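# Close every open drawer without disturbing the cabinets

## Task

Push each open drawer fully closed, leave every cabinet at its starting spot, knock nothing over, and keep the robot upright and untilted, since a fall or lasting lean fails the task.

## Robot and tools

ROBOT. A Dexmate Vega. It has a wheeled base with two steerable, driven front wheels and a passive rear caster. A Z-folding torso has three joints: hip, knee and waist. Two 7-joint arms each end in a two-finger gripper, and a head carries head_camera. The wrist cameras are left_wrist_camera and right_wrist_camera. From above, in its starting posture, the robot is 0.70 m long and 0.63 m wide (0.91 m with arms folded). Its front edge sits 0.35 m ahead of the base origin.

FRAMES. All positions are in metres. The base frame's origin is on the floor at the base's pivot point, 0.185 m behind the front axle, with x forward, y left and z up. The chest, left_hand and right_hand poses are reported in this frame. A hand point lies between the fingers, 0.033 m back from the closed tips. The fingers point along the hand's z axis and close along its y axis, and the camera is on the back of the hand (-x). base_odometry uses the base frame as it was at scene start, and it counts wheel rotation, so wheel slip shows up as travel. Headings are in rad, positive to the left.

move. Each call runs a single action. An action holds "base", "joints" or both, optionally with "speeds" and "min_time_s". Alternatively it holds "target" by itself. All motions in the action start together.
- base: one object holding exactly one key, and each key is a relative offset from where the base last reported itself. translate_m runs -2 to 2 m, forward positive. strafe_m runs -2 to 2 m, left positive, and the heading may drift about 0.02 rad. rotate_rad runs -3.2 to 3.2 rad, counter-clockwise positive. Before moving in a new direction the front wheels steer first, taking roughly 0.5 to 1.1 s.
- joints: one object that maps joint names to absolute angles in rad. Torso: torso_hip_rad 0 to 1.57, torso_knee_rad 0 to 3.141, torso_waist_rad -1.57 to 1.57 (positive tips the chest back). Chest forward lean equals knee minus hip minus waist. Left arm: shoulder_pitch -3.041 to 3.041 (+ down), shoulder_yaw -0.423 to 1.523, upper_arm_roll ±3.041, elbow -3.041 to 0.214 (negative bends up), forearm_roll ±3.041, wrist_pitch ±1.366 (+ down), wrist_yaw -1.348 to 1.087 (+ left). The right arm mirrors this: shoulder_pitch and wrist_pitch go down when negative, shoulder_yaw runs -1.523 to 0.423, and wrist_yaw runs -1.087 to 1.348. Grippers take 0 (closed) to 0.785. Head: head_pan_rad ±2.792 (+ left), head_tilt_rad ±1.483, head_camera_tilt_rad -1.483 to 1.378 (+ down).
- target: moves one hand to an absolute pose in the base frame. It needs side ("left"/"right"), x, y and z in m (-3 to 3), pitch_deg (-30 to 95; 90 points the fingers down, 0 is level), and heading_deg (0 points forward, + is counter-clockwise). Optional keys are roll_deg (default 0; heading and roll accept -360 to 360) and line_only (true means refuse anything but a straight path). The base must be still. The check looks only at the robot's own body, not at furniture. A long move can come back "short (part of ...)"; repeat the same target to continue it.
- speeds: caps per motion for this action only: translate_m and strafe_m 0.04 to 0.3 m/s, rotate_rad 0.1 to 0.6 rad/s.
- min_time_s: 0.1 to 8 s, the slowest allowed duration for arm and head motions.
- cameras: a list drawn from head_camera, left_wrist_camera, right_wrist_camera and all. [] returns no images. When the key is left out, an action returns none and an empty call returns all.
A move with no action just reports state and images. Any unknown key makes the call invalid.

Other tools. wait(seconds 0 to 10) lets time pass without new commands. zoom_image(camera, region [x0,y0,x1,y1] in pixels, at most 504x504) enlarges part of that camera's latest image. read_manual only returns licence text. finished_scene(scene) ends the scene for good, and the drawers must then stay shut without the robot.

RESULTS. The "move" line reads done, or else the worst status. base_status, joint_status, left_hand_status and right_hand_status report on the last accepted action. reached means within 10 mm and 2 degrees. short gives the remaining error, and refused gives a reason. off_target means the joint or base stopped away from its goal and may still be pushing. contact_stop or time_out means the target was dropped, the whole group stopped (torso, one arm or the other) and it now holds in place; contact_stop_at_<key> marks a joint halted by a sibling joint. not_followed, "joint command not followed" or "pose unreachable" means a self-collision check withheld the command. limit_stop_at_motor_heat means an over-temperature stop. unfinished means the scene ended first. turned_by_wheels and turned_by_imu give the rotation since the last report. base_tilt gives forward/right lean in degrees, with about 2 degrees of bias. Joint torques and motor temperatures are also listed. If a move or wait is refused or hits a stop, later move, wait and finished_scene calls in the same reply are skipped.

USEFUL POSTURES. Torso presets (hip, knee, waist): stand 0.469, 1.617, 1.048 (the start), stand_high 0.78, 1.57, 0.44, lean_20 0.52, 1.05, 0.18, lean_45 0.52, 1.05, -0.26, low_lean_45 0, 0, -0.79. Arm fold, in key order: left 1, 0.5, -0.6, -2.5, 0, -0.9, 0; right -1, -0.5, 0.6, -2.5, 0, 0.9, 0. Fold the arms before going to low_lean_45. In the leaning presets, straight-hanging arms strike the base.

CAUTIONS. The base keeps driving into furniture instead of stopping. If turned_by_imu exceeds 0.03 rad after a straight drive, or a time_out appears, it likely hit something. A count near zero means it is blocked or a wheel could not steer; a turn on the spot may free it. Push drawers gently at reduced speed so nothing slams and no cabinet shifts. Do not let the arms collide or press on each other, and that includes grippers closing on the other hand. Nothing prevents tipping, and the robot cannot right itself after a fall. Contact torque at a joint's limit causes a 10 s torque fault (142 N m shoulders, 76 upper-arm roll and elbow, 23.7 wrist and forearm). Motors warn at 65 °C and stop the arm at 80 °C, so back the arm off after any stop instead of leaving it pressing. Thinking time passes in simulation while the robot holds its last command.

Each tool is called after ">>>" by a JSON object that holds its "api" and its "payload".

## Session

Practice worked. Scene 2: look around.

>>> {"api": "move", "payload": {"joints": {"head_pan_rad": 0.0, "head_camera_tilt_rad": 0.2}, "cameras": ["head_camera"]}}

>>> {"api": "move", "payload": {"joints": {"head_pan_rad": 1.3, "head_camera_tilt_rad": 0.3}, "cameras": ["head_camera"]}}

>>> {"api": "move", "payload": {"joints": {"head_pan_rad": 2.6, "head_camera_tilt_rad": 0.3}, "cameras": ["head_camera"]}}

>>> {"api": "move", "payload": {"joints": {"head_pan_rad": -2.5, "head_camera_tilt_rad": 0.3}, "cameras": ["head_camera"]}}

>>> {"api": "move", "payload": {"joints": {"head_pan_rad": -1.25, "head_camera_tilt_rad": 0.3}, "cameras": ["head_camera"]}}

Scene clock: 0.73 s.
Joint torques (N m): left_arm=[4.99 -1.48 -1.29 -5.25 0.32 -2.2 0.02] | right_arm=[-2 0.64 -0.36 -4.21 -0.01 1.76 0.16]
Motor temperatures (°C): left_arm=[27 30 30 30 34 38 35] | right_arm=[29 28 29 31 34 34 35]
move: done
base_odometry: x=+0.000 y=+0.000 heading=+0.000
turned_by_wheels: +0.000
turned_by_imu: +0.000
base_tilt: forward=+0.6 right=-0.1
base_status: not commanded
joint_positions: torso_hip_rad=+0.469 torso_knee_rad=+1.617 torso_waist_rad=+1.048 left_shoulder_pitch_rad=+2.211 left_shoulder_yaw_rad=-0.012 left_upper_arm_roll_rad=-0.018 left_elbow_rad=-1.096 left_forearm_roll_rad=+0.000 left_wrist_pitch_rad=-0.486 left_wrist_yaw_rad=+0.003 left_gripper_rad=+0.005 right_shoulder_pitch_rad=-2.205 right_shoulder_yaw_rad=+0.017 right_upper_arm_roll_rad=+0.000 right_elbow_rad=-1.113 right_forearm_roll_rad=+0.002 right_wrist_pitch_rad=+0.507 right_wrist_yaw_rad=+0.015 right_gripper_rad=+0.005 head_pan_rad=+0.000 head_tilt_rad=+0.000 head_camera_tilt_rad=+0.200
joint_status: all done
chest: x=-0.0111 y=+0.0000 z=+1.4155 quat_wxyz=(+0.999, +0.000, +0.050, +0.000) (m; base frame)
left_hand: x=+0.1837 y=+0.2377 z=+0.5981 quat_wxyz=(+0.408, -0.010, +0.913, +0.007) pitch_deg=+41.8 heading_deg=+1.6 roll_deg=+0.4 back=up (m; base frame)
right_hand: x=+0.2035 y=-0.2175 z=+0.6125 quat_wxyz=(+0.429, +0.006, +0.903, +0.010) pitch_deg=+39.2 heading_deg=+1.0 roll_deg=+1.7 back=up (m; base frame)
pictures: head_camera
Images, in order (width x height): head_camera 896x560.

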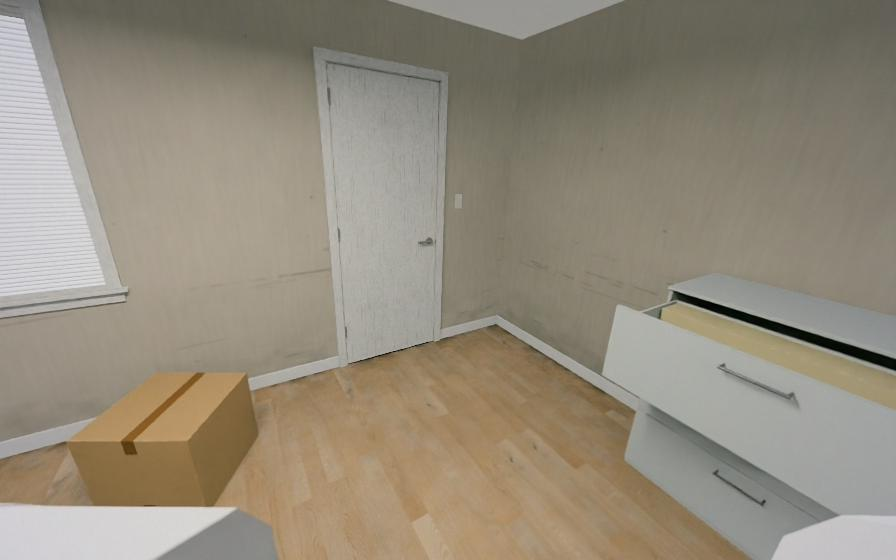

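Scene clock: 2.27 s.
Joint torques (N m): left_arm=[6.88 -0.66 0.25 -4.86 0.43 -1.77 0.03] | right_arm=[-2.78 0.55 -0.97 -4.58 0.02 2.14 0.15]
move: done
base_odometry: x=+0.000 y=+0.000 heading=+0.000
turned_by_wheels: +0.000
turned_by_imu: +0.000
base_tilt: forward=+0.7 right=-0.1
base_status: not commanded
joint_positions: torso_hip_rad=+0.469 torso_knee_rad=+1.617 torso_waist_rad=+1.048 left_shoulder_pitch_rad=+2.211 left_shoulder_yaw_rad=-0.012 left_upper_arm_roll_rad=-0.018 left_elbow_rad=-1.096 left_forearm_roll_rad=+0.000 left_wrist_pitch_rad=-0.486 left_wrist_yaw_rad=+0.003 left_gripper_rad=+0.005 right_shoulder_pitch_rad=-2.205 right_shoulder_yaw_rad=+0.017 right_upper_arm_roll_rad=+0.000 right_elbow_rad=-1.113 right_forearm_roll_rad=+0.002 right_wrist_pitch_rad=+0.507 right_wrist_yaw_rad=+0.015 right_gripper_rad=+0.005 head_pan_rad=+1.300 head_tilt_rad=+0.000 head_camera_tilt_rad=+0.300
joint_status: all done
chest: x=-0.0111 y=+0.0000 z=+1.4155 quat_wxyz=(+0.999, +0.000, +0.050, +0.000) (m; base frame)
left_hand: x=+0.1837 y=+0.2377 z=+0.5981 quat_wxyz=(+0.408, -0.010, +0.913, +0.007) pitch_deg=+41.8 heading_deg=+1.6 roll_deg=+0.4 back=up (m; base frame)
right_hand: x=+0.2035 y=-0.2175 z=+0.6125 quat_wxyz=(+0.429, +0.006, +0.903, +0.010) pitch_deg=+39.2 heading_deg=+1.0 roll_deg=+1.7 back=up (m; base frame)
pictures: head_camera
Images, in order (width x height): head_camera 896x560.

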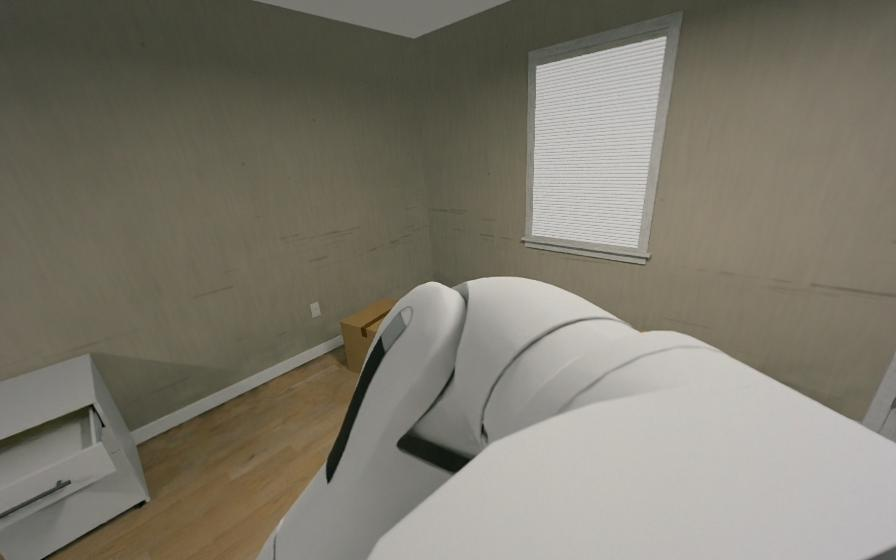

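Scene clock: 3.80 s.
Joint torques (N m): left_arm=[5.81 -2.18 -0.06 -5.94 0.13 -1.68 0.01] | right_arm=[-3.31 -0.72 -0.83 -5.35 -0.03 2.04 0.21]
move: done
base_odometry: x=+0.000 y=+0.000 heading=+0.000
turned_by_wheels: +0.000
turned_by_imu: +0.000
base_tilt: forward=+0.7 right=-0.1
base_status: not commanded
joint_positions: torso_hip_rad=+0.469 torso_knee_rad=+1.617 torso_waist_rad=+1.048 left_shoulder_pitch_rad=+2.211 left_shoulder_yaw_rad=-0.012 left_upper_arm_roll_rad=-0.018 left_elbow_rad=-1.096 left_forearm_roll_rad=+0.000 left_wrist_pitch_rad=-0.486 left_wrist_yaw_rad=+0.003 left_gripper_rad=+0.005 right_shoulder_pitch_rad=-2.205 right_shoulder_yaw_rad=+0.017 right_upper_arm_roll_rad=+0.000 right_elbow_rad=-1.113 right_forearm_roll_rad=+0.002 right_wrist_pitch_rad=+0.507 right_wrist_yaw_rad=+0.015 right_gripper_rad=+0.005 head_pan_rad=+2.600 head_tilt_rad=+0.000 head_camera_tilt_rad=+0.300
joint_status: all done
chest: x=-0.0111 y=+0.0000 z=+1.4155 quat_wxyz=(+0.999, +0.000, +0.050, +0.000) (m; base frame)
left_hand: x=+0.1837 y=+0.2377 z=+0.5981 quat_wxyz=(+0.408, -0.010, +0.913, +0.007) pitch_deg=+41.8 heading_deg=+1.6 roll_deg=+0.4 back=up (m; base frame)
right_hand: x=+0.2035 y=-0.2175 z=+0.6125 quat_wxyz=(+0.429, +0.006, +0.903, +0.010) pitch_deg=+39.2 heading_deg=+1.0 roll_deg=+1.7 back=up (m; base frame)
pictures: head_camera
Images, in order (width x height): head_camera 896x560.

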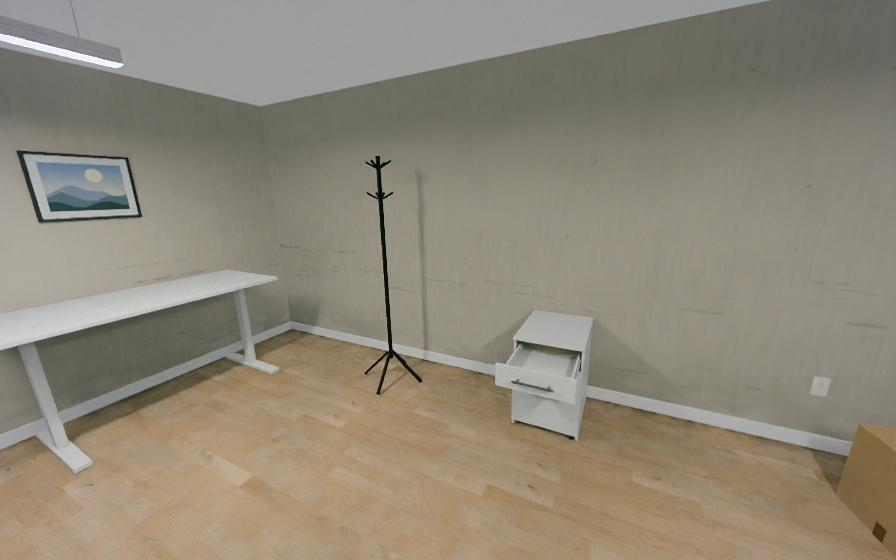

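Scene clock: 7.87 s.
Joint torques (N m): left_arm=[4.3 0.59 0.68 -4.8 0.64 -1.25 -0.15] | right_arm=[-2.89 0.3 -0.66 -4.7 -0.11 2.11 0.22]
move: done
base_odometry: x=+0.000 y=+0.000 heading=+0.000
turned_by_wheels: +0.000
turned_by_imu: +0.001
base_tilt: forward=+0.6 right=+0.0
base_status: not commanded
joint_positions: torso_hip_rad=+0.469 torso_knee_rad=+1.617 torso_waist_rad=+1.048 left_shoulder_pitch_rad=+2.211 left_shoulder_yaw_rad=-0.012 left_upper_arm_roll_rad=-0.018 left_elbow_rad=-1.096 left_forearm_roll_rad=+0.000 left_wrist_pitch_rad=-0.486 left_wrist_yaw_rad=+0.003 left_gripper_rad=+0.005 right_shoulder_pitch_rad=-2.205 right_shoulder_yaw_rad=+0.017 right_upper_arm_roll_rad=+0.000 right_elbow_rad=-1.113 right_forearm_roll_rad=+0.002 right_wrist_pitch_rad=+0.507 right_wrist_yaw_rad=+0.015 right_gripper_rad=+0.005 head_pan_rad=-2.500 head_tilt_rad=+0.000 head_camera_tilt_rad=+0.300
joint_status: all done
chest: x=-0.0111 y=+0.0000 z=+1.4155 quat_wxyz=(+0.999, +0.000, +0.050, +0.000) (m; base frame)
left_hand: x=+0.1837 y=+0.2377 z=+0.5981 quat_wxyz=(+0.408, -0.010, +0.913, +0.007) pitch_deg=+41.8 heading_deg=+1.6 roll_deg=+0.4 back=up (m; base frame)
right_hand: x=+0.2035 y=-0.2175 z=+0.6125 quat_wxyz=(+0.429, +0.006, +0.903, +0.010) pitch_deg=+39.2 heading_deg=+1.0 roll_deg=+1.7 back=up (m; base frame)
pictures: head_camera
Images, in order (width x height): head_camera 896x560.

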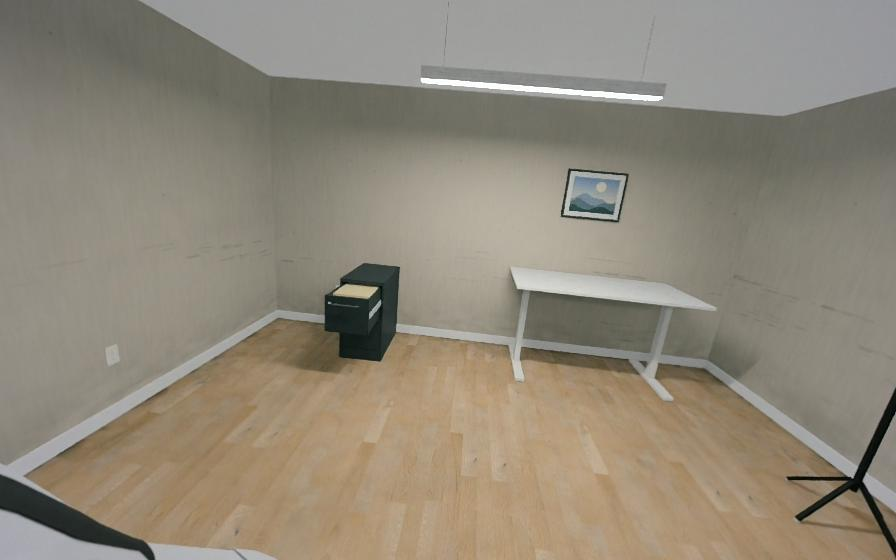

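Scene clock: 9.37 s.
Joint torques (N m): left_arm=[8.88 -0.34 1.5 -4.8 -0.65 -1.46 0.16] | right_arm=[-1.82 0.62 -0.84 -5.36 -0.03 1.88 0.17]
move: done
base_odometry: x=+0.000 y=+0.000 heading=+0.000
turned_by_wheels: +0.000
turned_by_imu: +0.000
base_tilt: forward=+0.6 right=-0.1
base_status: not commanded
joint_positions: torso_hip_rad=+0.469 torso_knee_rad=+1.617 torso_waist_rad=+1.048 left_shoulder_pitch_rad=+2.211 left_shoulder_yaw_rad=-0.012 left_upper_arm_roll_rad=-0.018 left_elbow_rad=-1.096 left_forearm_roll_rad=+0.000 left_wrist_pitch_rad=-0.486 left_wrist_yaw_rad=+0.003 left_gripper_rad=+0.005 right_shoulder_pitch_rad=-2.205 right_shoulder_yaw_rad=+0.017 right_upper_arm_roll_rad=+0.000 right_elbow_rad=-1.113 right_forearm_roll_rad=+0.002 right_wrist_pitch_rad=+0.507 right_wrist_yaw_rad=+0.015 right_gripper_rad=+0.005 head_pan_rad=-1.250 head_tilt_rad=+0.000 head_camera_tilt_rad=+0.300
joint_status: all done
chest: x=-0.0111 y=+0.0000 z=+1.4155 quat_wxyz=(+0.999, +0.000, +0.050, +0.000) (m; base frame)
left_hand: x=+0.1837 y=+0.2377 z=+0.5981 quat_wxyz=(+0.408, -0.010, +0.913, +0.007) pitch_deg=+41.8 heading_deg=+1.6 roll_deg=+0.4 back=up (m; base frame)
right_hand: x=+0.2035 y=-0.2175 z=+0.6125 quat_wxyz=(+0.429, +0.006, +0.903, +0.010) pitch_deg=+39.2 heading_deg=+1.0 roll_deg=+1.7 back=up (m; base frame)
pictures: head_camera
Images, in order (width x height): head_camera 896x560.

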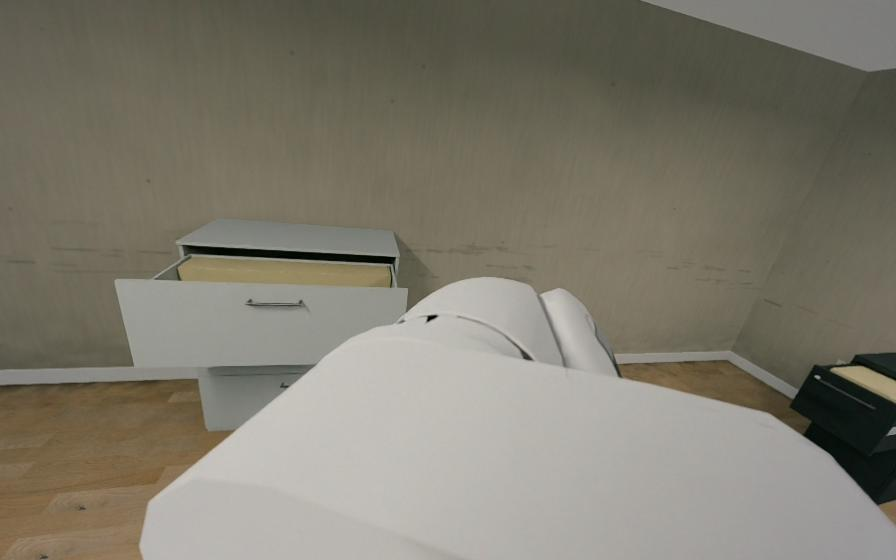

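>>> {"api": "move", "payload": {"base": {"rotate_rad": -1.04}, "joints": {"right_shoulder_pitch_rad": -1, "right_shoulder_yaw_rad": -0.5, "right_upper_arm_roll_rad": 0.6, "right_elbow_rad": -2.5, "right_forearm_roll_rad": 0, "right_wrist_pitch_rad": 0.9, "right_wrist_yaw_rad": 0, "left_shoulder_pitch_rad": 1.888, "left_shoulder_yaw_rad": 1.375, "left_upper_arm_roll_rad": 0.27, "left_elbow_rad": -2.472, "left_forearm_roll_rad": -0.895, "left_wrist_pitch_rad": -0.255, "left_wrist_yaw_rad": 0.978, "head_pan_rad": 0}}}

>>> {"api": "move", "payload": {"joints": {"torso_hip_rad": 0.0, "torso_knee_rad": 0.5, "torso_waist_rad": -0.2, "head_camera_tilt_rad": -0.2}, "cameras": ["head_camera"]}}

Scene clock: 56.33 s.
Joint torques (N m): left_arm=[-11.33 6.55 -9.58 -8.39 1.59 -1.97 0.28] | right_arm=[13.75 -7.59 4.15 -0.98 0.02 -1.45 -0.46]
move: done
base_odometry: x=+0.001 y=+0.000 heading=-1.042
turned_by_wheels: -1.042
turned_by_imu: -1.020
base_tilt: forward=+0.7 right=-0.1
base_status: done
joint_positions: torso_hip_rad=+0.469 torso_knee_rad=+1.617 torso_waist_rad=+1.048 left_shoulder_pitch_rad=+1.890 left_shoulder_yaw_rad=+1.369 left_upper_arm_roll_rad=+0.269 left_elbow_rad=-2.466 left_forearm_roll_rad=-0.891 left_wrist_pitch_rad=-0.256 left_wrist_yaw_rad=+0.974 left_gripper_rad=+0.005 right_shoulder_pitch_rad=-1.006 right_shoulder_yaw_rad=-0.497 right_upper_arm_roll_rad=+0.597 right_elbow_rad=-2.494 right_forearm_roll_rad=+0.000 right_wrist_pitch_rad=+0.898 right_wrist_yaw_rad=+0.000 right_gripper_rad=+0.005 head_pan_rad=+0.000 head_tilt_rad=+0.000 head_camera_tilt_rad=+0.300
joint_status: all done
chest: x=-0.0111 y=+0.0000 z=+1.4155 quat_wxyz=(+0.999, +0.000, +0.050, +0.000) (m; base frame)
left_hand: x=+0.5514 y=+0.2531 z=+1.1988 quat_wxyz=(+0.709, -0.001, +0.706, +0.001) pitch_deg=-0.2 heading_deg=+0.2 roll_deg=+0.0 back=up (m; base frame)
right_hand: x=-0.0194 y=-0.1561 z=+1.7192 quat_wxyz=(+0.842, -0.203, -0.392, -0.309) pitch_deg=-37.5 heading_deg=+132.5 roll_deg=+7.3 back=down (m; base frame)

Scene clock: 62.23 s.
Joint torques (N m): left_arm=[-3.41 5.57 -1.98 -10.32 1.42 -1.32 0.46] | right_arm=[12.38 -7.42 6.86 -5.06 1.22 -0.95 -1]
move: done
base_odometry: x=+0.001 y=+0.000 heading=-1.042
turned_by_wheels: +0.000
turned_by_imu: +0.001
base_tilt: forward=+0.6 right=-0.1
base_status: not commanded
joint_positions: torso_hip_rad=+0.000 torso_knee_rad=+0.500 torso_waist_rad=-0.200 left_shoulder_pitch_rad=+1.888 left_shoulder_yaw_rad=+1.375 left_upper_arm_roll_rad=+0.270 left_elbow_rad=-2.472 left_forearm_roll_rad=-0.895 left_wrist_pitch_rad=-0.255 left_wrist_yaw_rad=+0.978 left_gripper_rad=+0.005 right_shoulder_pitch_rad=-1.000 right_shoulder_yaw_rad=-0.500 right_upper_arm_roll_rad=+0.600 right_elbow_rad=-2.500 right_forearm_roll_rad=+0.000 right_wrist_pitch_rad=+0.900 right_wrist_yaw_rad=+0.000 right_gripper_rad=+0.005 head_pan_rad=+0.000 head_tilt_rad=+0.000 head_camera_tilt_rad=-0.200
joint_status: all done
chest: x=+0.0922 y=+0.0000 z=+1.0446 quat_wxyz=(+0.939, +0.000, +0.343, +0.000) (m; base frame)
left_hand: x=+0.4337 y=+0.2518 z=+0.5487 quat_wxyz=(+0.467, +0.000, +0.884, +0.001) pitch_deg=+34.3 heading_deg=+0.2 roll_deg=+0.1 back=up (m; base frame)
right_hand: x=+0.2518 y=-0.1534 z=+1.3004 quat_wxyz=(+0.919, -0.287, -0.132, -0.235) pitch_deg=-53.1 heading_deg=+100.4 roll_deg=+50.9 back=down (m; base frame)
pictures: head_camera
Images, in order (width x height): head_camera 896x560.

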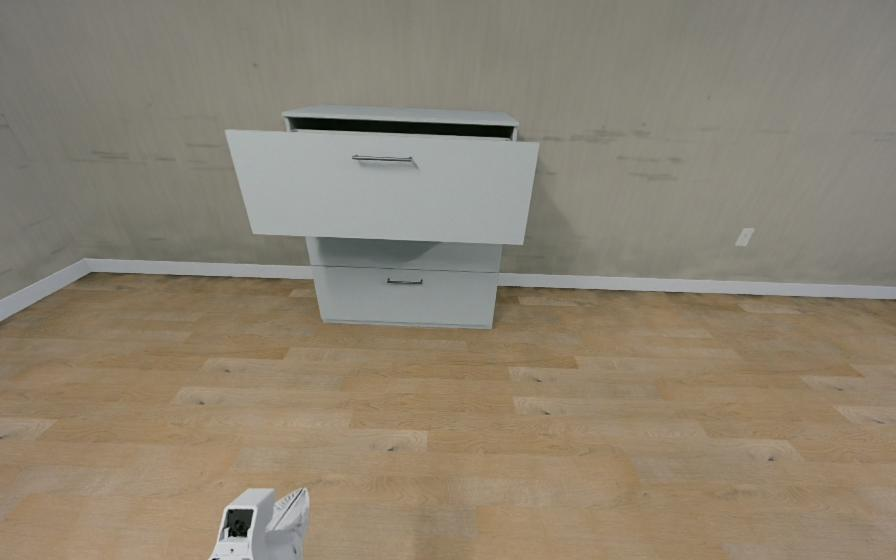

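>>> {"api": "move", "payload": {"target": {"side":"left","x":0.58,"y":0.27,"z":0.85,"pitch_deg":10,"heading_deg":0}, "cameras": ["head_camera","left_wrist_camera"]}}

Scene clock: 89.13 s.
Joint torques (N m): left_arm=[-3.17 0.53 -13.98 -8.86 1.44 -2.91 -0.24] | right_arm=[11.85 -7.85 6.94 -4.81 1.21 -0.83 -0.92]
move: done
base_odometry: x=+0.001 y=+0.000 heading=-1.042
turned_by_wheels: +0.000
turned_by_imu: +0.001
base_tilt: forward=+0.7 right=-0.1
base_status: not commanded
joint_positions: torso_hip_rad=+0.000 torso_knee_rad=+0.500 torso_waist_rad=-0.200 left_shoulder_pitch_rad=+2.309 left_shoulder_yaw_rad=+1.252 left_upper_arm_roll_rad=-0.825 left_elbow_rad=-2.728 left_forearm_roll_rad=-1.120 left_wrist_pitch_rad=-0.086 left_wrist_yaw_rad=+0.895 left_gripper_rad=+0.005 right_shoulder_pitch_rad=-1.000 right_shoulder_yaw_rad=-0.500 right_upper_arm_roll_rad=+0.600 right_elbow_rad=-2.500 right_forearm_roll_rad=+0.000 right_wrist_pitch_rad=+0.900 right_wrist_yaw_rad=+0.000 right_gripper_rad=+0.005 head_pan_rad=+0.000 head_tilt_rad=+0.000 head_camera_tilt_rad=-0.200
joint_status: not commanded
chest: x=+0.0922 y=+0.0000 z=+1.0446 quat_wxyz=(+0.939, +0.000, +0.343, +0.000) (m; base frame)
left_hand: x=+0.5791 y=+0.2699 z=+0.8471 quat_wxyz=(+0.641, +0.000, +0.767, +0.000) pitch_deg=+10.2 heading_deg=+0.0 roll_deg=+0.0 back=up (m; base frame)
left_hand_status: reached (straight line, planned for 3.8 s): 3 mm and 0.2 deg off.
right_hand: x=+0.2518 y=-0.1534 z=+1.3004 quat_wxyz=(+0.919, -0.287, -0.132, -0.235) pitch_deg=-53.1 heading_deg=+100.4 roll_deg=+50.9 back=down (m; base frame)
pictures: head_camera, left_wrist_camera
Images, in order (width x height): head_camera 896x560, left_wrist_camera 672x420.

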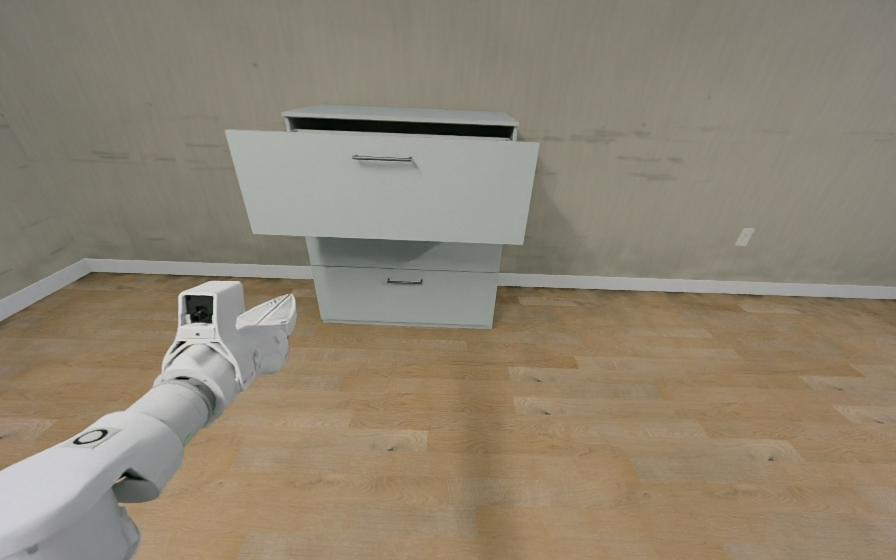

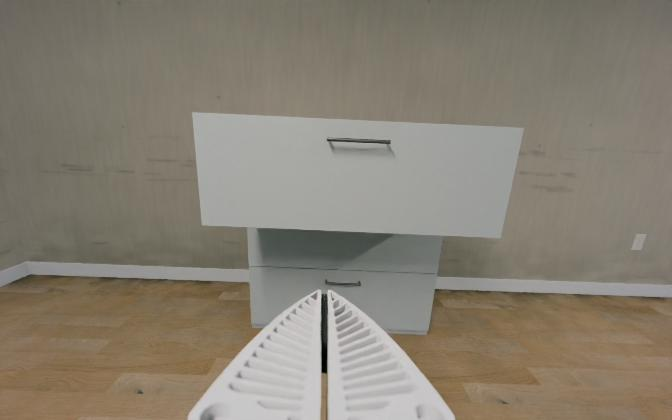

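>>> {"api": "move", "payload": {"base": {"translate_m":0.55}, "cameras": ["head_camera","left_wrist_camera"]}}

Scene clock: 102.47 s.
Joint torques (N m): left_arm=[-3.35 1.28 -13.48 -5.66 0.82 -1.33 -0.02] | right_arm=[10.9 -7.08 7.2 -5.27 1.23 0.07 -0.88]
move: done
base_odometry: x=+0.280 y=-0.474 heading=-1.042
turned_by_wheels: -0.001
turned_by_imu: +0.001
base_tilt: forward=+0.6 right=+0.0
base_status: done
joint_positions: torso_hip_rad=+0.000 torso_knee_rad=+0.500 torso_waist_rad=-0.200 left_shoulder_pitch_rad=+2.308 left_shoulder_yaw_rad=+1.251 left_upper_arm_roll_rad=-0.831 left_elbow_rad=-2.729 left_forearm_roll_rad=-1.123 left_wrist_pitch_rad=-0.084 left_wrist_yaw_rad=+0.894 left_gripper_rad=+0.005 right_shoulder_pitch_rad=-1.000 right_shoulder_yaw_rad=-0.500 right_upper_arm_roll_rad=+0.600 right_elbow_rad=-2.500 right_forearm_roll_rad=+0.000 right_wrist_pitch_rad=+0.900 right_wrist_yaw_rad=+0.000 right_gripper_rad=+0.005 head_pan_rad=+0.000 head_tilt_rad=+0.000 head_camera_tilt_rad=-0.200
joint_status: not commanded
chest: x=+0.0922 y=+0.0000 z=+1.0445 quat_wxyz=(+0.939, +0.000, +0.343, +0.000) (m; base frame)
left_hand: x=+0.5799 y=+0.2700 z=+0.8496 quat_wxyz=(+0.643, +0.000, +0.766, +0.000) pitch_deg=+10.0 heading_deg=+0.0 roll_deg=+0.0 back=up (m; base frame)
right_hand: x=+0.2519 y=-0.1534 z=+1.3003 quat_wxyz=(+0.919, -0.287, -0.132, -0.235) pitch_deg=-53.1 heading_deg=+100.4 roll_deg=+50.9 back=down (m; base frame)
pictures: head_camera, left_wrist_camera
Images, in order (width x height): head_camera 896x560, left_wrist_camera 672x420.

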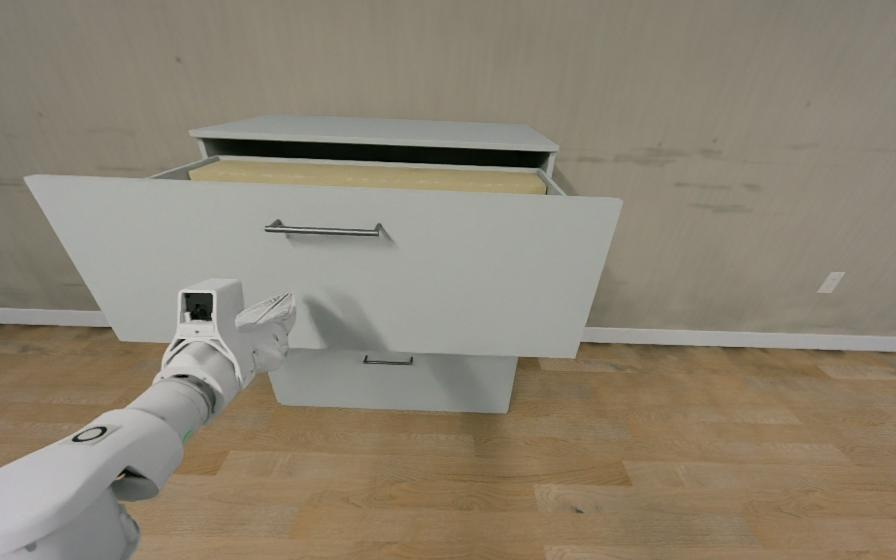

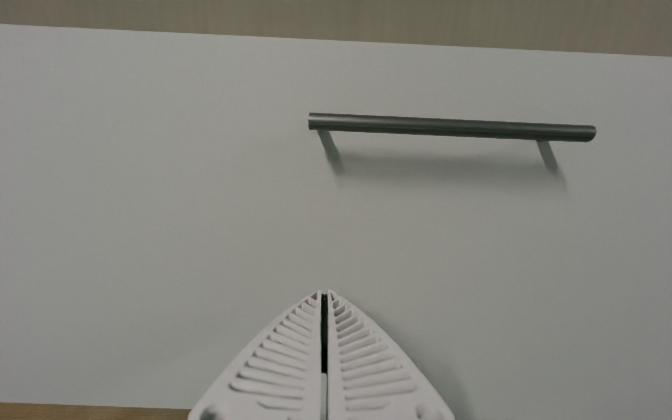

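>>> {"api": "move", "payload": {"base": {"translate_m":0.33}, "speeds": {"translate_m":0.09}, "cameras": ["head_camera","left_wrist_camera"]}}

Scene clock: 111.97 s.
Joint torques (N m): left_arm=[-4.54 1.55 -14.39 -6.07 1.44 -2.33 -0.02] | right_arm=[12.08 -7.03 6.74 -4.55 1.26 -0.92 -0.99]
move: done
base_odometry: x=+0.448 y=-0.758 heading=-1.043
turned_by_wheels: +0.000
turned_by_imu: +0.001
base_tilt: forward=+0.6 right=-0.1
base_status: done
joint_positions: torso_hip_rad=+0.000 torso_knee_rad=+0.500 torso_waist_rad=-0.200 left_shoulder_pitch_rad=+2.308 left_shoulder_yaw_rad=+1.251 left_upper_arm_roll_rad=-0.831 left_elbow_rad=-2.729 left_forearm_roll_rad=-1.123 left_wrist_pitch_rad=-0.084 left_wrist_yaw_rad=+0.894 left_gripper_rad=+0.005 right_shoulder_pitch_rad=-1.000 right_shoulder_yaw_rad=-0.500 right_upper_arm_roll_rad=+0.600 right_elbow_rad=-2.500 right_forearm_roll_rad=+0.000 right_wrist_pitch_rad=+0.900 right_wrist_yaw_rad=+0.000 right_gripper_rad=+0.005 head_pan_rad=+0.000 head_tilt_rad=+0.000 head_camera_tilt_rad=-0.200
joint_status: not commanded
chest: x=+0.0922 y=+0.0000 z=+1.0445 quat_wxyz=(+0.939, +0.000, +0.343, +0.000) (m; base frame)
left_hand: x=+0.5799 y=+0.2700 z=+0.8496 quat_wxyz=(+0.642, +0.000, +0.766, +0.000) pitch_deg=+10.0 heading_deg=+0.0 roll_deg=+0.0 back=up (m; base frame)
right_hand: x=+0.2518 y=-0.1534 z=+1.3003 quat_wxyz=(+0.919, -0.287, -0.132, -0.235) pitch_deg=-53.1 heading_deg=+100.4 roll_deg=+50.9 back=down (m; base frame)
pictures: head_camera, left_wrist_camera
Images, in order (width x height): head_camera 896x560, left_wrist_camera 672x420.

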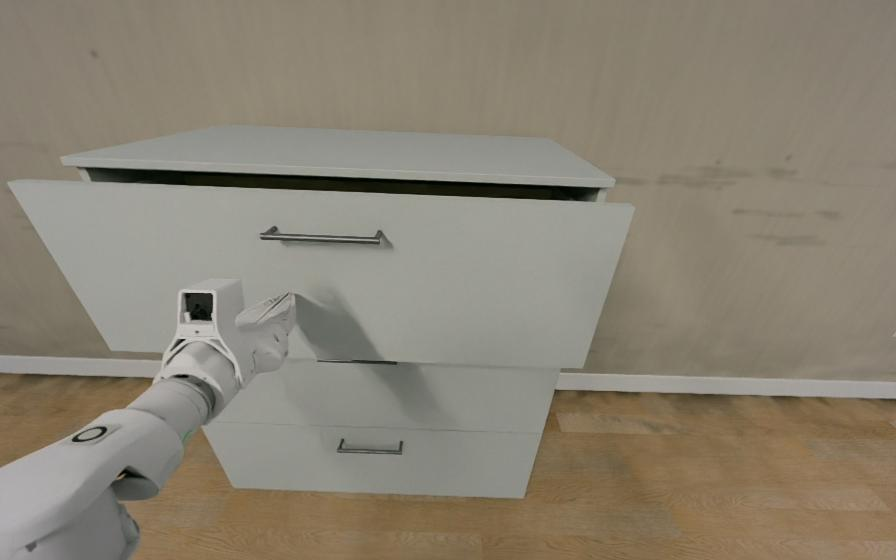

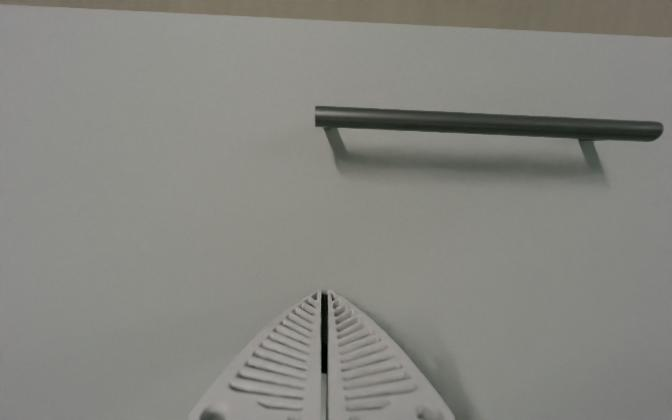

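>>> {"api": "move", "payload": {"base": {"translate_m":0.07}, "speeds": {"translate_m":0.06}, "cameras": ["head_camera"]}}

>>> {"api": "zoom_image", "payload": {"camera": "head_camera", "region": [450, 120, 700, 280]}}

Scene clock: 116.83 s.
Joint torques (N m): left_arm=[-3.25 -0.15 -11.71 -6.54 1.27 -2.27 0.32] | right_arm=[11.35 -6.91 6.84 -4.7 1.3 -1.15 -1.13]
move: done
base_odometry: x=+0.483 y=-0.819 heading=-1.043
turned_by_wheels: +0.000
turned_by_imu: +0.000
base_tilt: forward=+0.7 right=+0.0
base_status: done
joint_positions: torso_hip_rad=+0.000 torso_knee_rad=+0.500 torso_waist_rad=-0.200 left_shoulder_pitch_rad=+2.308 left_shoulder_yaw_rad=+1.251 left_upper_arm_roll_rad=-0.831 left_elbow_rad=-2.729 left_forearm_roll_rad=-1.123 left_wrist_pitch_rad=-0.084 left_wrist_yaw_rad=+0.894 left_gripper_rad=+0.005 right_shoulder_pitch_rad=-1.000 right_shoulder_yaw_rad=-0.500 right_upper_arm_roll_rad=+0.600 right_elbow_rad=-2.500 right_forearm_roll_rad=+0.000 right_wrist_pitch_rad=+0.900 right_wrist_yaw_rad=+0.000 right_gripper_rad=+0.005 head_pan_rad=+0.000 head_tilt_rad=+0.000 head_camera_tilt_rad=-0.200
joint_status: not commanded
chest: x=+0.0922 y=+0.0000 z=+1.0445 quat_wxyz=(+0.939, +0.000, +0.343, +0.000) (m; base frame)
left_hand: x=+0.5799 y=+0.2700 z=+0.8496 quat_wxyz=(+0.642, +0.000, +0.766, +0.000) pitch_deg=+10.0 heading_deg=+0.0 roll_deg=+0.0 back=up (m; base frame)
right_hand: x=+0.2518 y=-0.1534 z=+1.3003 quat_wxyz=(+0.919, -0.287, -0.132, -0.235) pitch_deg=-53.1 heading_deg=+100.4 roll_deg=+50.9 back=down (m; base frame)
pictures: head_camera
Images, in order (width x height): head_camera 896x560.

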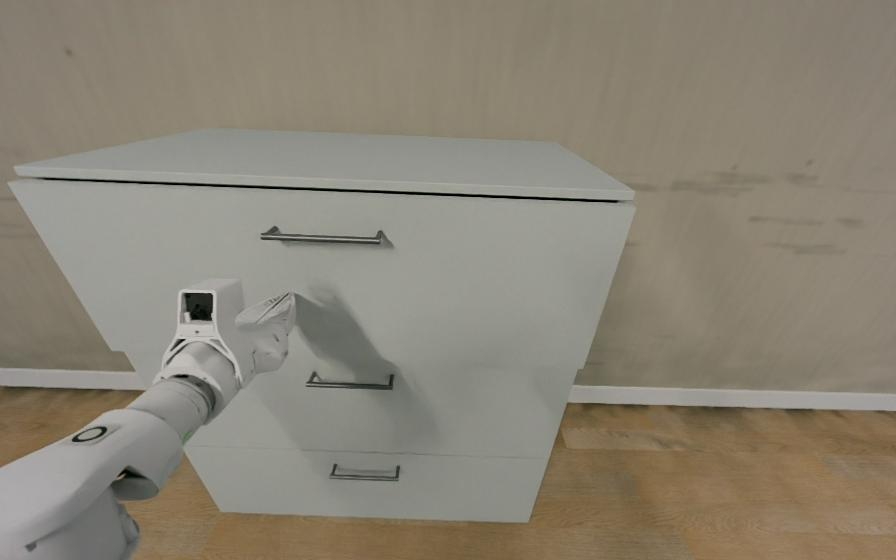

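Scaled by 2.016 from the camera's 896x560 image, which has a finer 960x600 frame.

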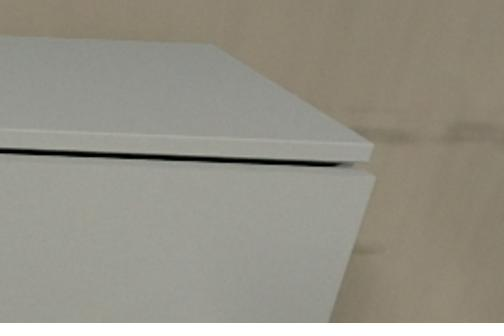

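>>> {"api": "move", "payload": {"base": {"translate_m":0.02}, "speeds": {"translate_m":0.04}, "cameras": ["head_camera"]}}

>>> {"api": "zoom_image", "payload": {"camera": "head_camera", "region": [500, 160, 700, 400]}}

Scene clock: 122.40 s.
Joint torques (N m): left_arm=[-4.15 -0.4 -14.74 -6.3 0.6 -2.62 0.54] | right_arm=[11.1 -7.9 6.41 -4.96 1.24 -0.93 -1.08]
move: done
base_odometry: x=+0.493 y=-0.836 heading=-1.043
turned_by_wheels: +0.000
turned_by_imu: +0.000
base_tilt: forward=+0.6 right=-0.1
base_status: done
joint_positions: torso_hip_rad=+0.000 torso_knee_rad=+0.500 torso_waist_rad=-0.200 left_shoulder_pitch_rad=+2.308 left_shoulder_yaw_rad=+1.251 left_upper_arm_roll_rad=-0.831 left_elbow_rad=-2.729 left_forearm_roll_rad=-1.123 left_wrist_pitch_rad=-0.084 left_wrist_yaw_rad=+0.894 left_gripper_rad=+0.005 right_shoulder_pitch_rad=-1.000 right_shoulder_yaw_rad=-0.500 right_upper_arm_roll_rad=+0.600 right_elbow_rad=-2.500 right_forearm_roll_rad=+0.000 right_wrist_pitch_rad=+0.900 right_wrist_yaw_rad=+0.000 right_gripper_rad=+0.005 head_pan_rad=+0.000 head_tilt_rad=+0.000 head_camera_tilt_rad=-0.200
joint_status: not commanded
chest: x=+0.0922 y=+0.0000 z=+1.0445 quat_wxyz=(+0.939, +0.000, +0.343, +0.000) (m; base frame)
left_hand: x=+0.5799 y=+0.2700 z=+0.8496 quat_wxyz=(+0.642, +0.000, +0.766, +0.000) pitch_deg=+10.0 heading_deg=+0.0 roll_deg=+0.0 back=up (m; base frame)
right_hand: x=+0.2518 y=-0.1534 z=+1.3003 quat_wxyz=(+0.919, -0.287, -0.132, -0.235) pitch_deg=-53.1 heading_deg=+100.4 roll_deg=+50.9 back=down (m; base frame)
pictures: head_camera
Images, in order (width x height): head_camera 896x560.

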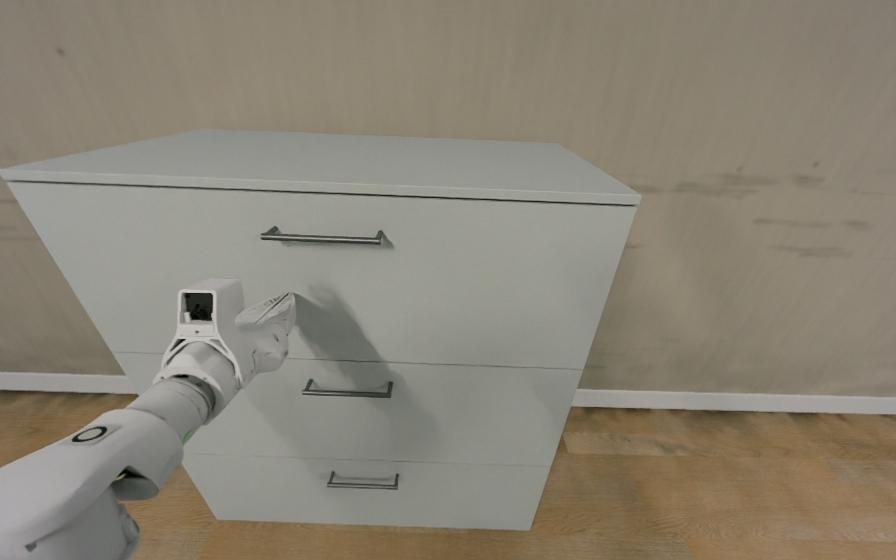

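Scaled by 2.100 from the camera's 896x560 image, which has a finer 960x600 frame.

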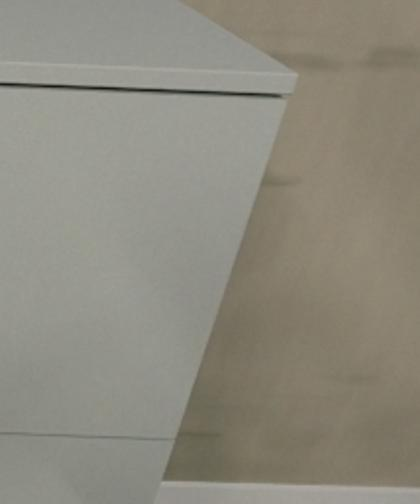

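>>> {"api": "move", "payload": {"target": {"side":"left","x":0.592,"y":0.27,"z":0.85,"pitch_deg":10,"heading_deg":0}}}

>>> {"api": "move", "payload": {"target": {"side":"left","x":0.602,"y":0.27,"z":0.85,"pitch_deg":10,"heading_deg":0}, "cameras": ["head_camera"]}}

>>> {"api": "zoom_image", "payload": {"camera": "head_camera", "region": [500, 160, 700, 400]}}

Scene clock: 128.33 s.
Joint torques (N m): left_arm=[-12.43 5.1 -24.06 5.09 1.63 -3.66 -0.44] | right_arm=[11.4 -7.33 6.88 -4.58 1.35 -0.5 -1.1]
move: done
base_odometry: x=+0.493 y=-0.836 heading=-1.043
turned_by_wheels: +0.000
turned_by_imu: +0.002
base_tilt: forward=+0.6 right=-0.1
base_status: not commanded
joint_positions: torso_hip_rad=+0.000 torso_knee_rad=+0.500 torso_waist_rad=-0.200 left_shoulder_pitch_rad=+2.283 left_shoulder_yaw_rad=+1.289 left_upper_arm_roll_rad=-0.833 left_elbow_rad=-2.702 left_forearm_roll_rad=-1.155 left_wrist_pitch_rad=-0.088 left_wrist_yaw_rad=+0.902 left_gripper_rad=+0.005 right_shoulder_pitch_rad=-1.000 right_shoulder_yaw_rad=-0.500 right_upper_arm_roll_rad=+0.600 right_elbow_rad=-2.500 right_forearm_roll_rad=+0.000 right_wrist_pitch_rad=+0.900 right_wrist_yaw_rad=+0.000 right_gripper_rad=+0.005 head_pan_rad=+0.000 head_tilt_rad=+0.000 head_camera_tilt_rad=-0.200
joint_status: not commanded
chest: x=+0.0919 y=+0.0000 z=+1.0446 quat_wxyz=(+0.939, +0.000, +0.343, +0.000) (m; base frame)
left_hand: x=+0.5896 y=+0.2697 z=+0.8491 quat_wxyz=(+0.642, +0.000, +0.767, +0.000) pitch_deg=+10.1 heading_deg=+0.0 roll_deg=+0.0 back=up (m; base frame)
left_hand_status: reached (straight line, planned for 0.4 s): 3 mm and 0.1 deg off.
right_hand: x=+0.2514 y=-0.1534 z=+1.3004 quat_wxyz=(+0.919, -0.287, -0.133, -0.235) pitch_deg=-53.1 heading_deg=+100.4 roll_deg=+50.8 back=down (m; base frame)

Scene clock: 129.63 s.
Joint torques (N m): left_arm=[-13.93 5.31 -29.99 4.58 1.88 -4.63 0.28] | right_arm=[11.31 -8.09 6.71 -4.78 1.27 -1.04 -1.18]
move: done
base_odometry: x=+0.493 y=-0.836 heading=-1.043
turned_by_wheels: +0.000
turned_by_imu: +0.000
base_tilt: forward=+0.7 right=-0.1
base_status: not commanded
joint_positions: torso_hip_rad=+0.000 torso_knee_rad=+0.500 torso_waist_rad=-0.200 left_shoulder_pitch_rad=+2.260 left_shoulder_yaw_rad=+1.327 left_upper_arm_roll_rad=-0.833 left_elbow_rad=-2.673 left_forearm_roll_rad=-1.185 left_wrist_pitch_rad=-0.095 left_wrist_yaw_rad=+0.909 left_gripper_rad=+0.005 right_shoulder_pitch_rad=-1.000 right_shoulder_yaw_rad=-0.500 right_upper_arm_roll_rad=+0.600 right_elbow_rad=-2.500 right_forearm_roll_rad=+0.000 right_wrist_pitch_rad=+0.900 right_wrist_yaw_rad=+0.000 right_gripper_rad=+0.005 head_pan_rad=+0.000 head_tilt_rad=+0.000 head_camera_tilt_rad=-0.200
joint_status: not commanded
chest: x=+0.0918 y=+0.0000 z=+1.0446 quat_wxyz=(+0.939, +0.000, +0.343, +0.000) (m; base frame)
left_hand: x=+0.5998 y=+0.2696 z=+0.8486 quat_wxyz=(+0.642, +0.000, +0.767, +0.000) pitch_deg=+10.2 heading_deg=+0.0 roll_deg=+0.0 back=up (m; base frame)
left_hand_status: reached (straight line, planned for 0.4 s): 3 mm and 0.2 deg off.
right_hand: x=+0.2513 y=-0.1534 z=+1.3004 quat_wxyz=(+0.919, -0.287, -0.133, -0.235) pitch_deg=-53.1 heading_deg=+100.4 roll_deg=+50.8 back=down (m; base frame)
pictures: head_camera
Images, in order (width x height): head_camera 896x560.

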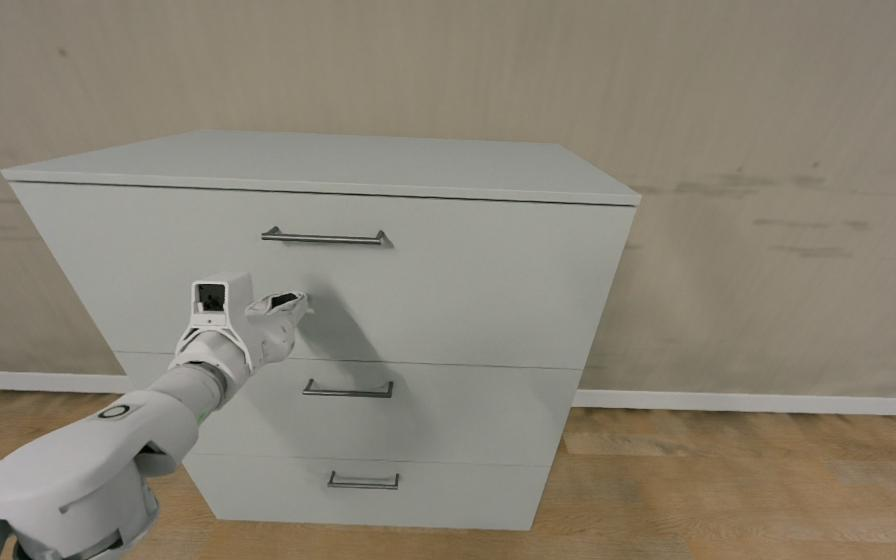

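Scaled by 2.100 from the camera's 896x560 image, which has a finer 960x600 frame.

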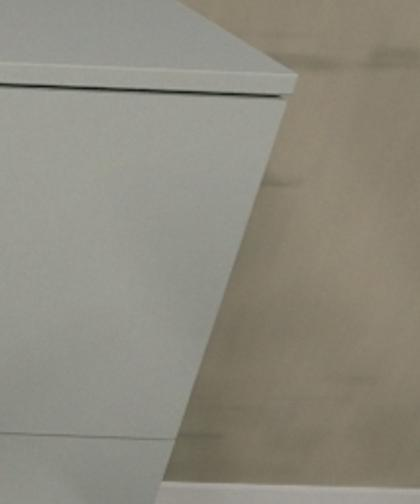

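>>> {"api": "move", "payload": {"base": {"translate_m":-0.7}}}

>>> {"api": "move", "payload": {"base": {"rotate_rad":-1.568}, "cameras": ["head_camera"]}}

Scene clock: 138.80 s.
Joint torques (N m): left_arm=[-3.9 3.84 -13.98 -5.63 1.37 -2.74 -0.48] | right_arm=[11.07 -8.53 6.58 -4.71 1.25 -0.63 -1.21]
move: done
base_odometry: x=+0.138 y=-0.232 heading=-1.042
turned_by_wheels: +0.001
turned_by_imu: +0.002
base_tilt: forward=+0.7 right=-0.1
base_status: done
joint_positions: torso_hip_rad=+0.000 torso_knee_rad=+0.500 torso_waist_rad=-0.200 left_shoulder_pitch_rad=+2.256 left_shoulder_yaw_rad=+1.333 left_upper_arm_roll_rad=-0.834 left_elbow_rad=-2.668 left_forearm_roll_rad=-1.189 left_wrist_pitch_rad=-0.097 left_wrist_yaw_rad=+0.910 left_gripper_rad=+0.005 right_shoulder_pitch_rad=-1.000 right_shoulder_yaw_rad=-0.500 right_upper_arm_roll_rad=+0.600 right_elbow_rad=-2.500 right_forearm_roll_rad=+0.000 right_wrist_pitch_rad=+0.900 right_wrist_yaw_rad=+0.000 right_gripper_rad=+0.005 head_pan_rad=+0.000 head_tilt_rad=+0.000 head_camera_tilt_rad=-0.200
joint_status: not commanded
chest: x=+0.0922 y=+0.0000 z=+1.0445 quat_wxyz=(+0.939, +0.000, +0.343, +0.000) (m; base frame)
left_hand: x=+0.6021 y=+0.2700 z=+0.8493 quat_wxyz=(+0.642, +0.000, +0.766, +0.000) pitch_deg=+10.1 heading_deg=+0.0 roll_deg=+0.0 back=up (m; base frame)
right_hand: x=+0.2518 y=-0.1534 z=+1.3003 quat_wxyz=(+0.919, -0.287, -0.132, -0.235) pitch_deg=-53.1 heading_deg=+100.4 roll_deg=+50.9 back=down (m; base frame)

Scene clock: 142.97 s.
Joint torques (N m): left_arm=[-5.45 1.01 -13.24 -5.82 1.96 -2.75 0.09] | right_arm=[11.61 -7.1 6.65 -4.22 1.34 -1.43 -1.05]
move: done
base_odometry: x=+0.139 y=-0.234 heading=-2.612
turned_by_wheels: -1.570
turned_by_imu: -1.537
base_tilt: forward=+0.7 right=-0.1
base_status: done
joint_positions: torso_hip_rad=+0.000 torso_knee_rad=+0.500 torso_waist_rad=-0.200 left_shoulder_pitch_rad=+2.256 left_shoulder_yaw_rad=+1.333 left_upper_arm_roll_rad=-0.834 left_elbow_rad=-2.668 left_forearm_roll_rad=-1.189 left_wrist_pitch_rad=-0.097 left_wrist_yaw_rad=+0.910 left_gripper_rad=+0.005 right_shoulder_pitch_rad=-1.000 right_shoulder_yaw_rad=-0.500 right_upper_arm_roll_rad=+0.600 right_elbow_rad=-2.500 right_forearm_roll_rad=+0.000 right_wrist_pitch_rad=+0.900 right_wrist_yaw_rad=+0.000 right_gripper_rad=+0.005 head_pan_rad=+0.000 head_tilt_rad=+0.000 head_camera_tilt_rad=-0.200
joint_status: not commanded
chest: x=+0.0922 y=+0.0000 z=+1.0445 quat_wxyz=(+0.939, +0.000, +0.343, +0.000) (m; base frame)
left_hand: x=+0.6021 y=+0.2700 z=+0.8493 quat_wxyz=(+0.642, +0.000, +0.766, +0.000) pitch_deg=+10.1 heading_deg=+0.0 roll_deg=+0.0 back=up (m; base frame)
right_hand: x=+0.2518 y=-0.1534 z=+1.3003 quat_wxyz=(+0.919, -0.287, -0.132, -0.235) pitch_deg=-53.1 heading_deg=+100.4 roll_deg=+50.9 back=down (m; base frame)
pictures: head_camera
Images, in order (width x height): head_camera 896x560.

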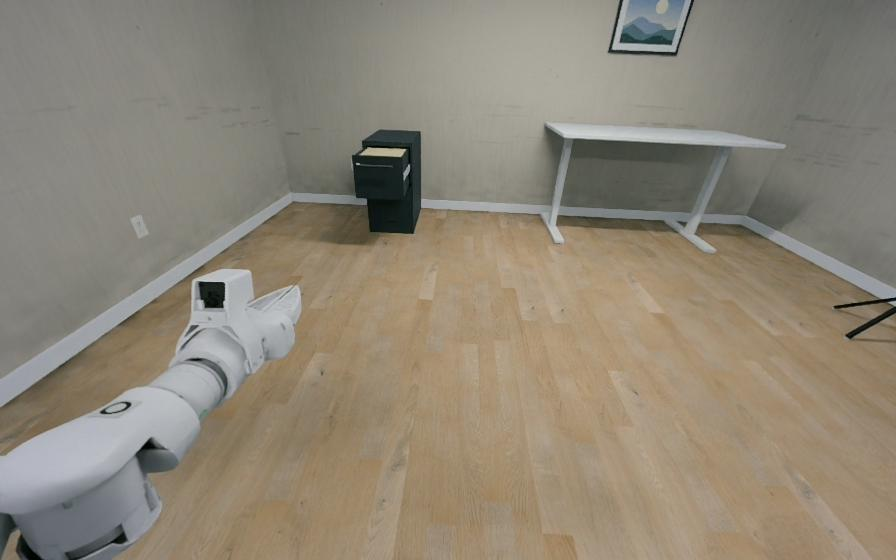

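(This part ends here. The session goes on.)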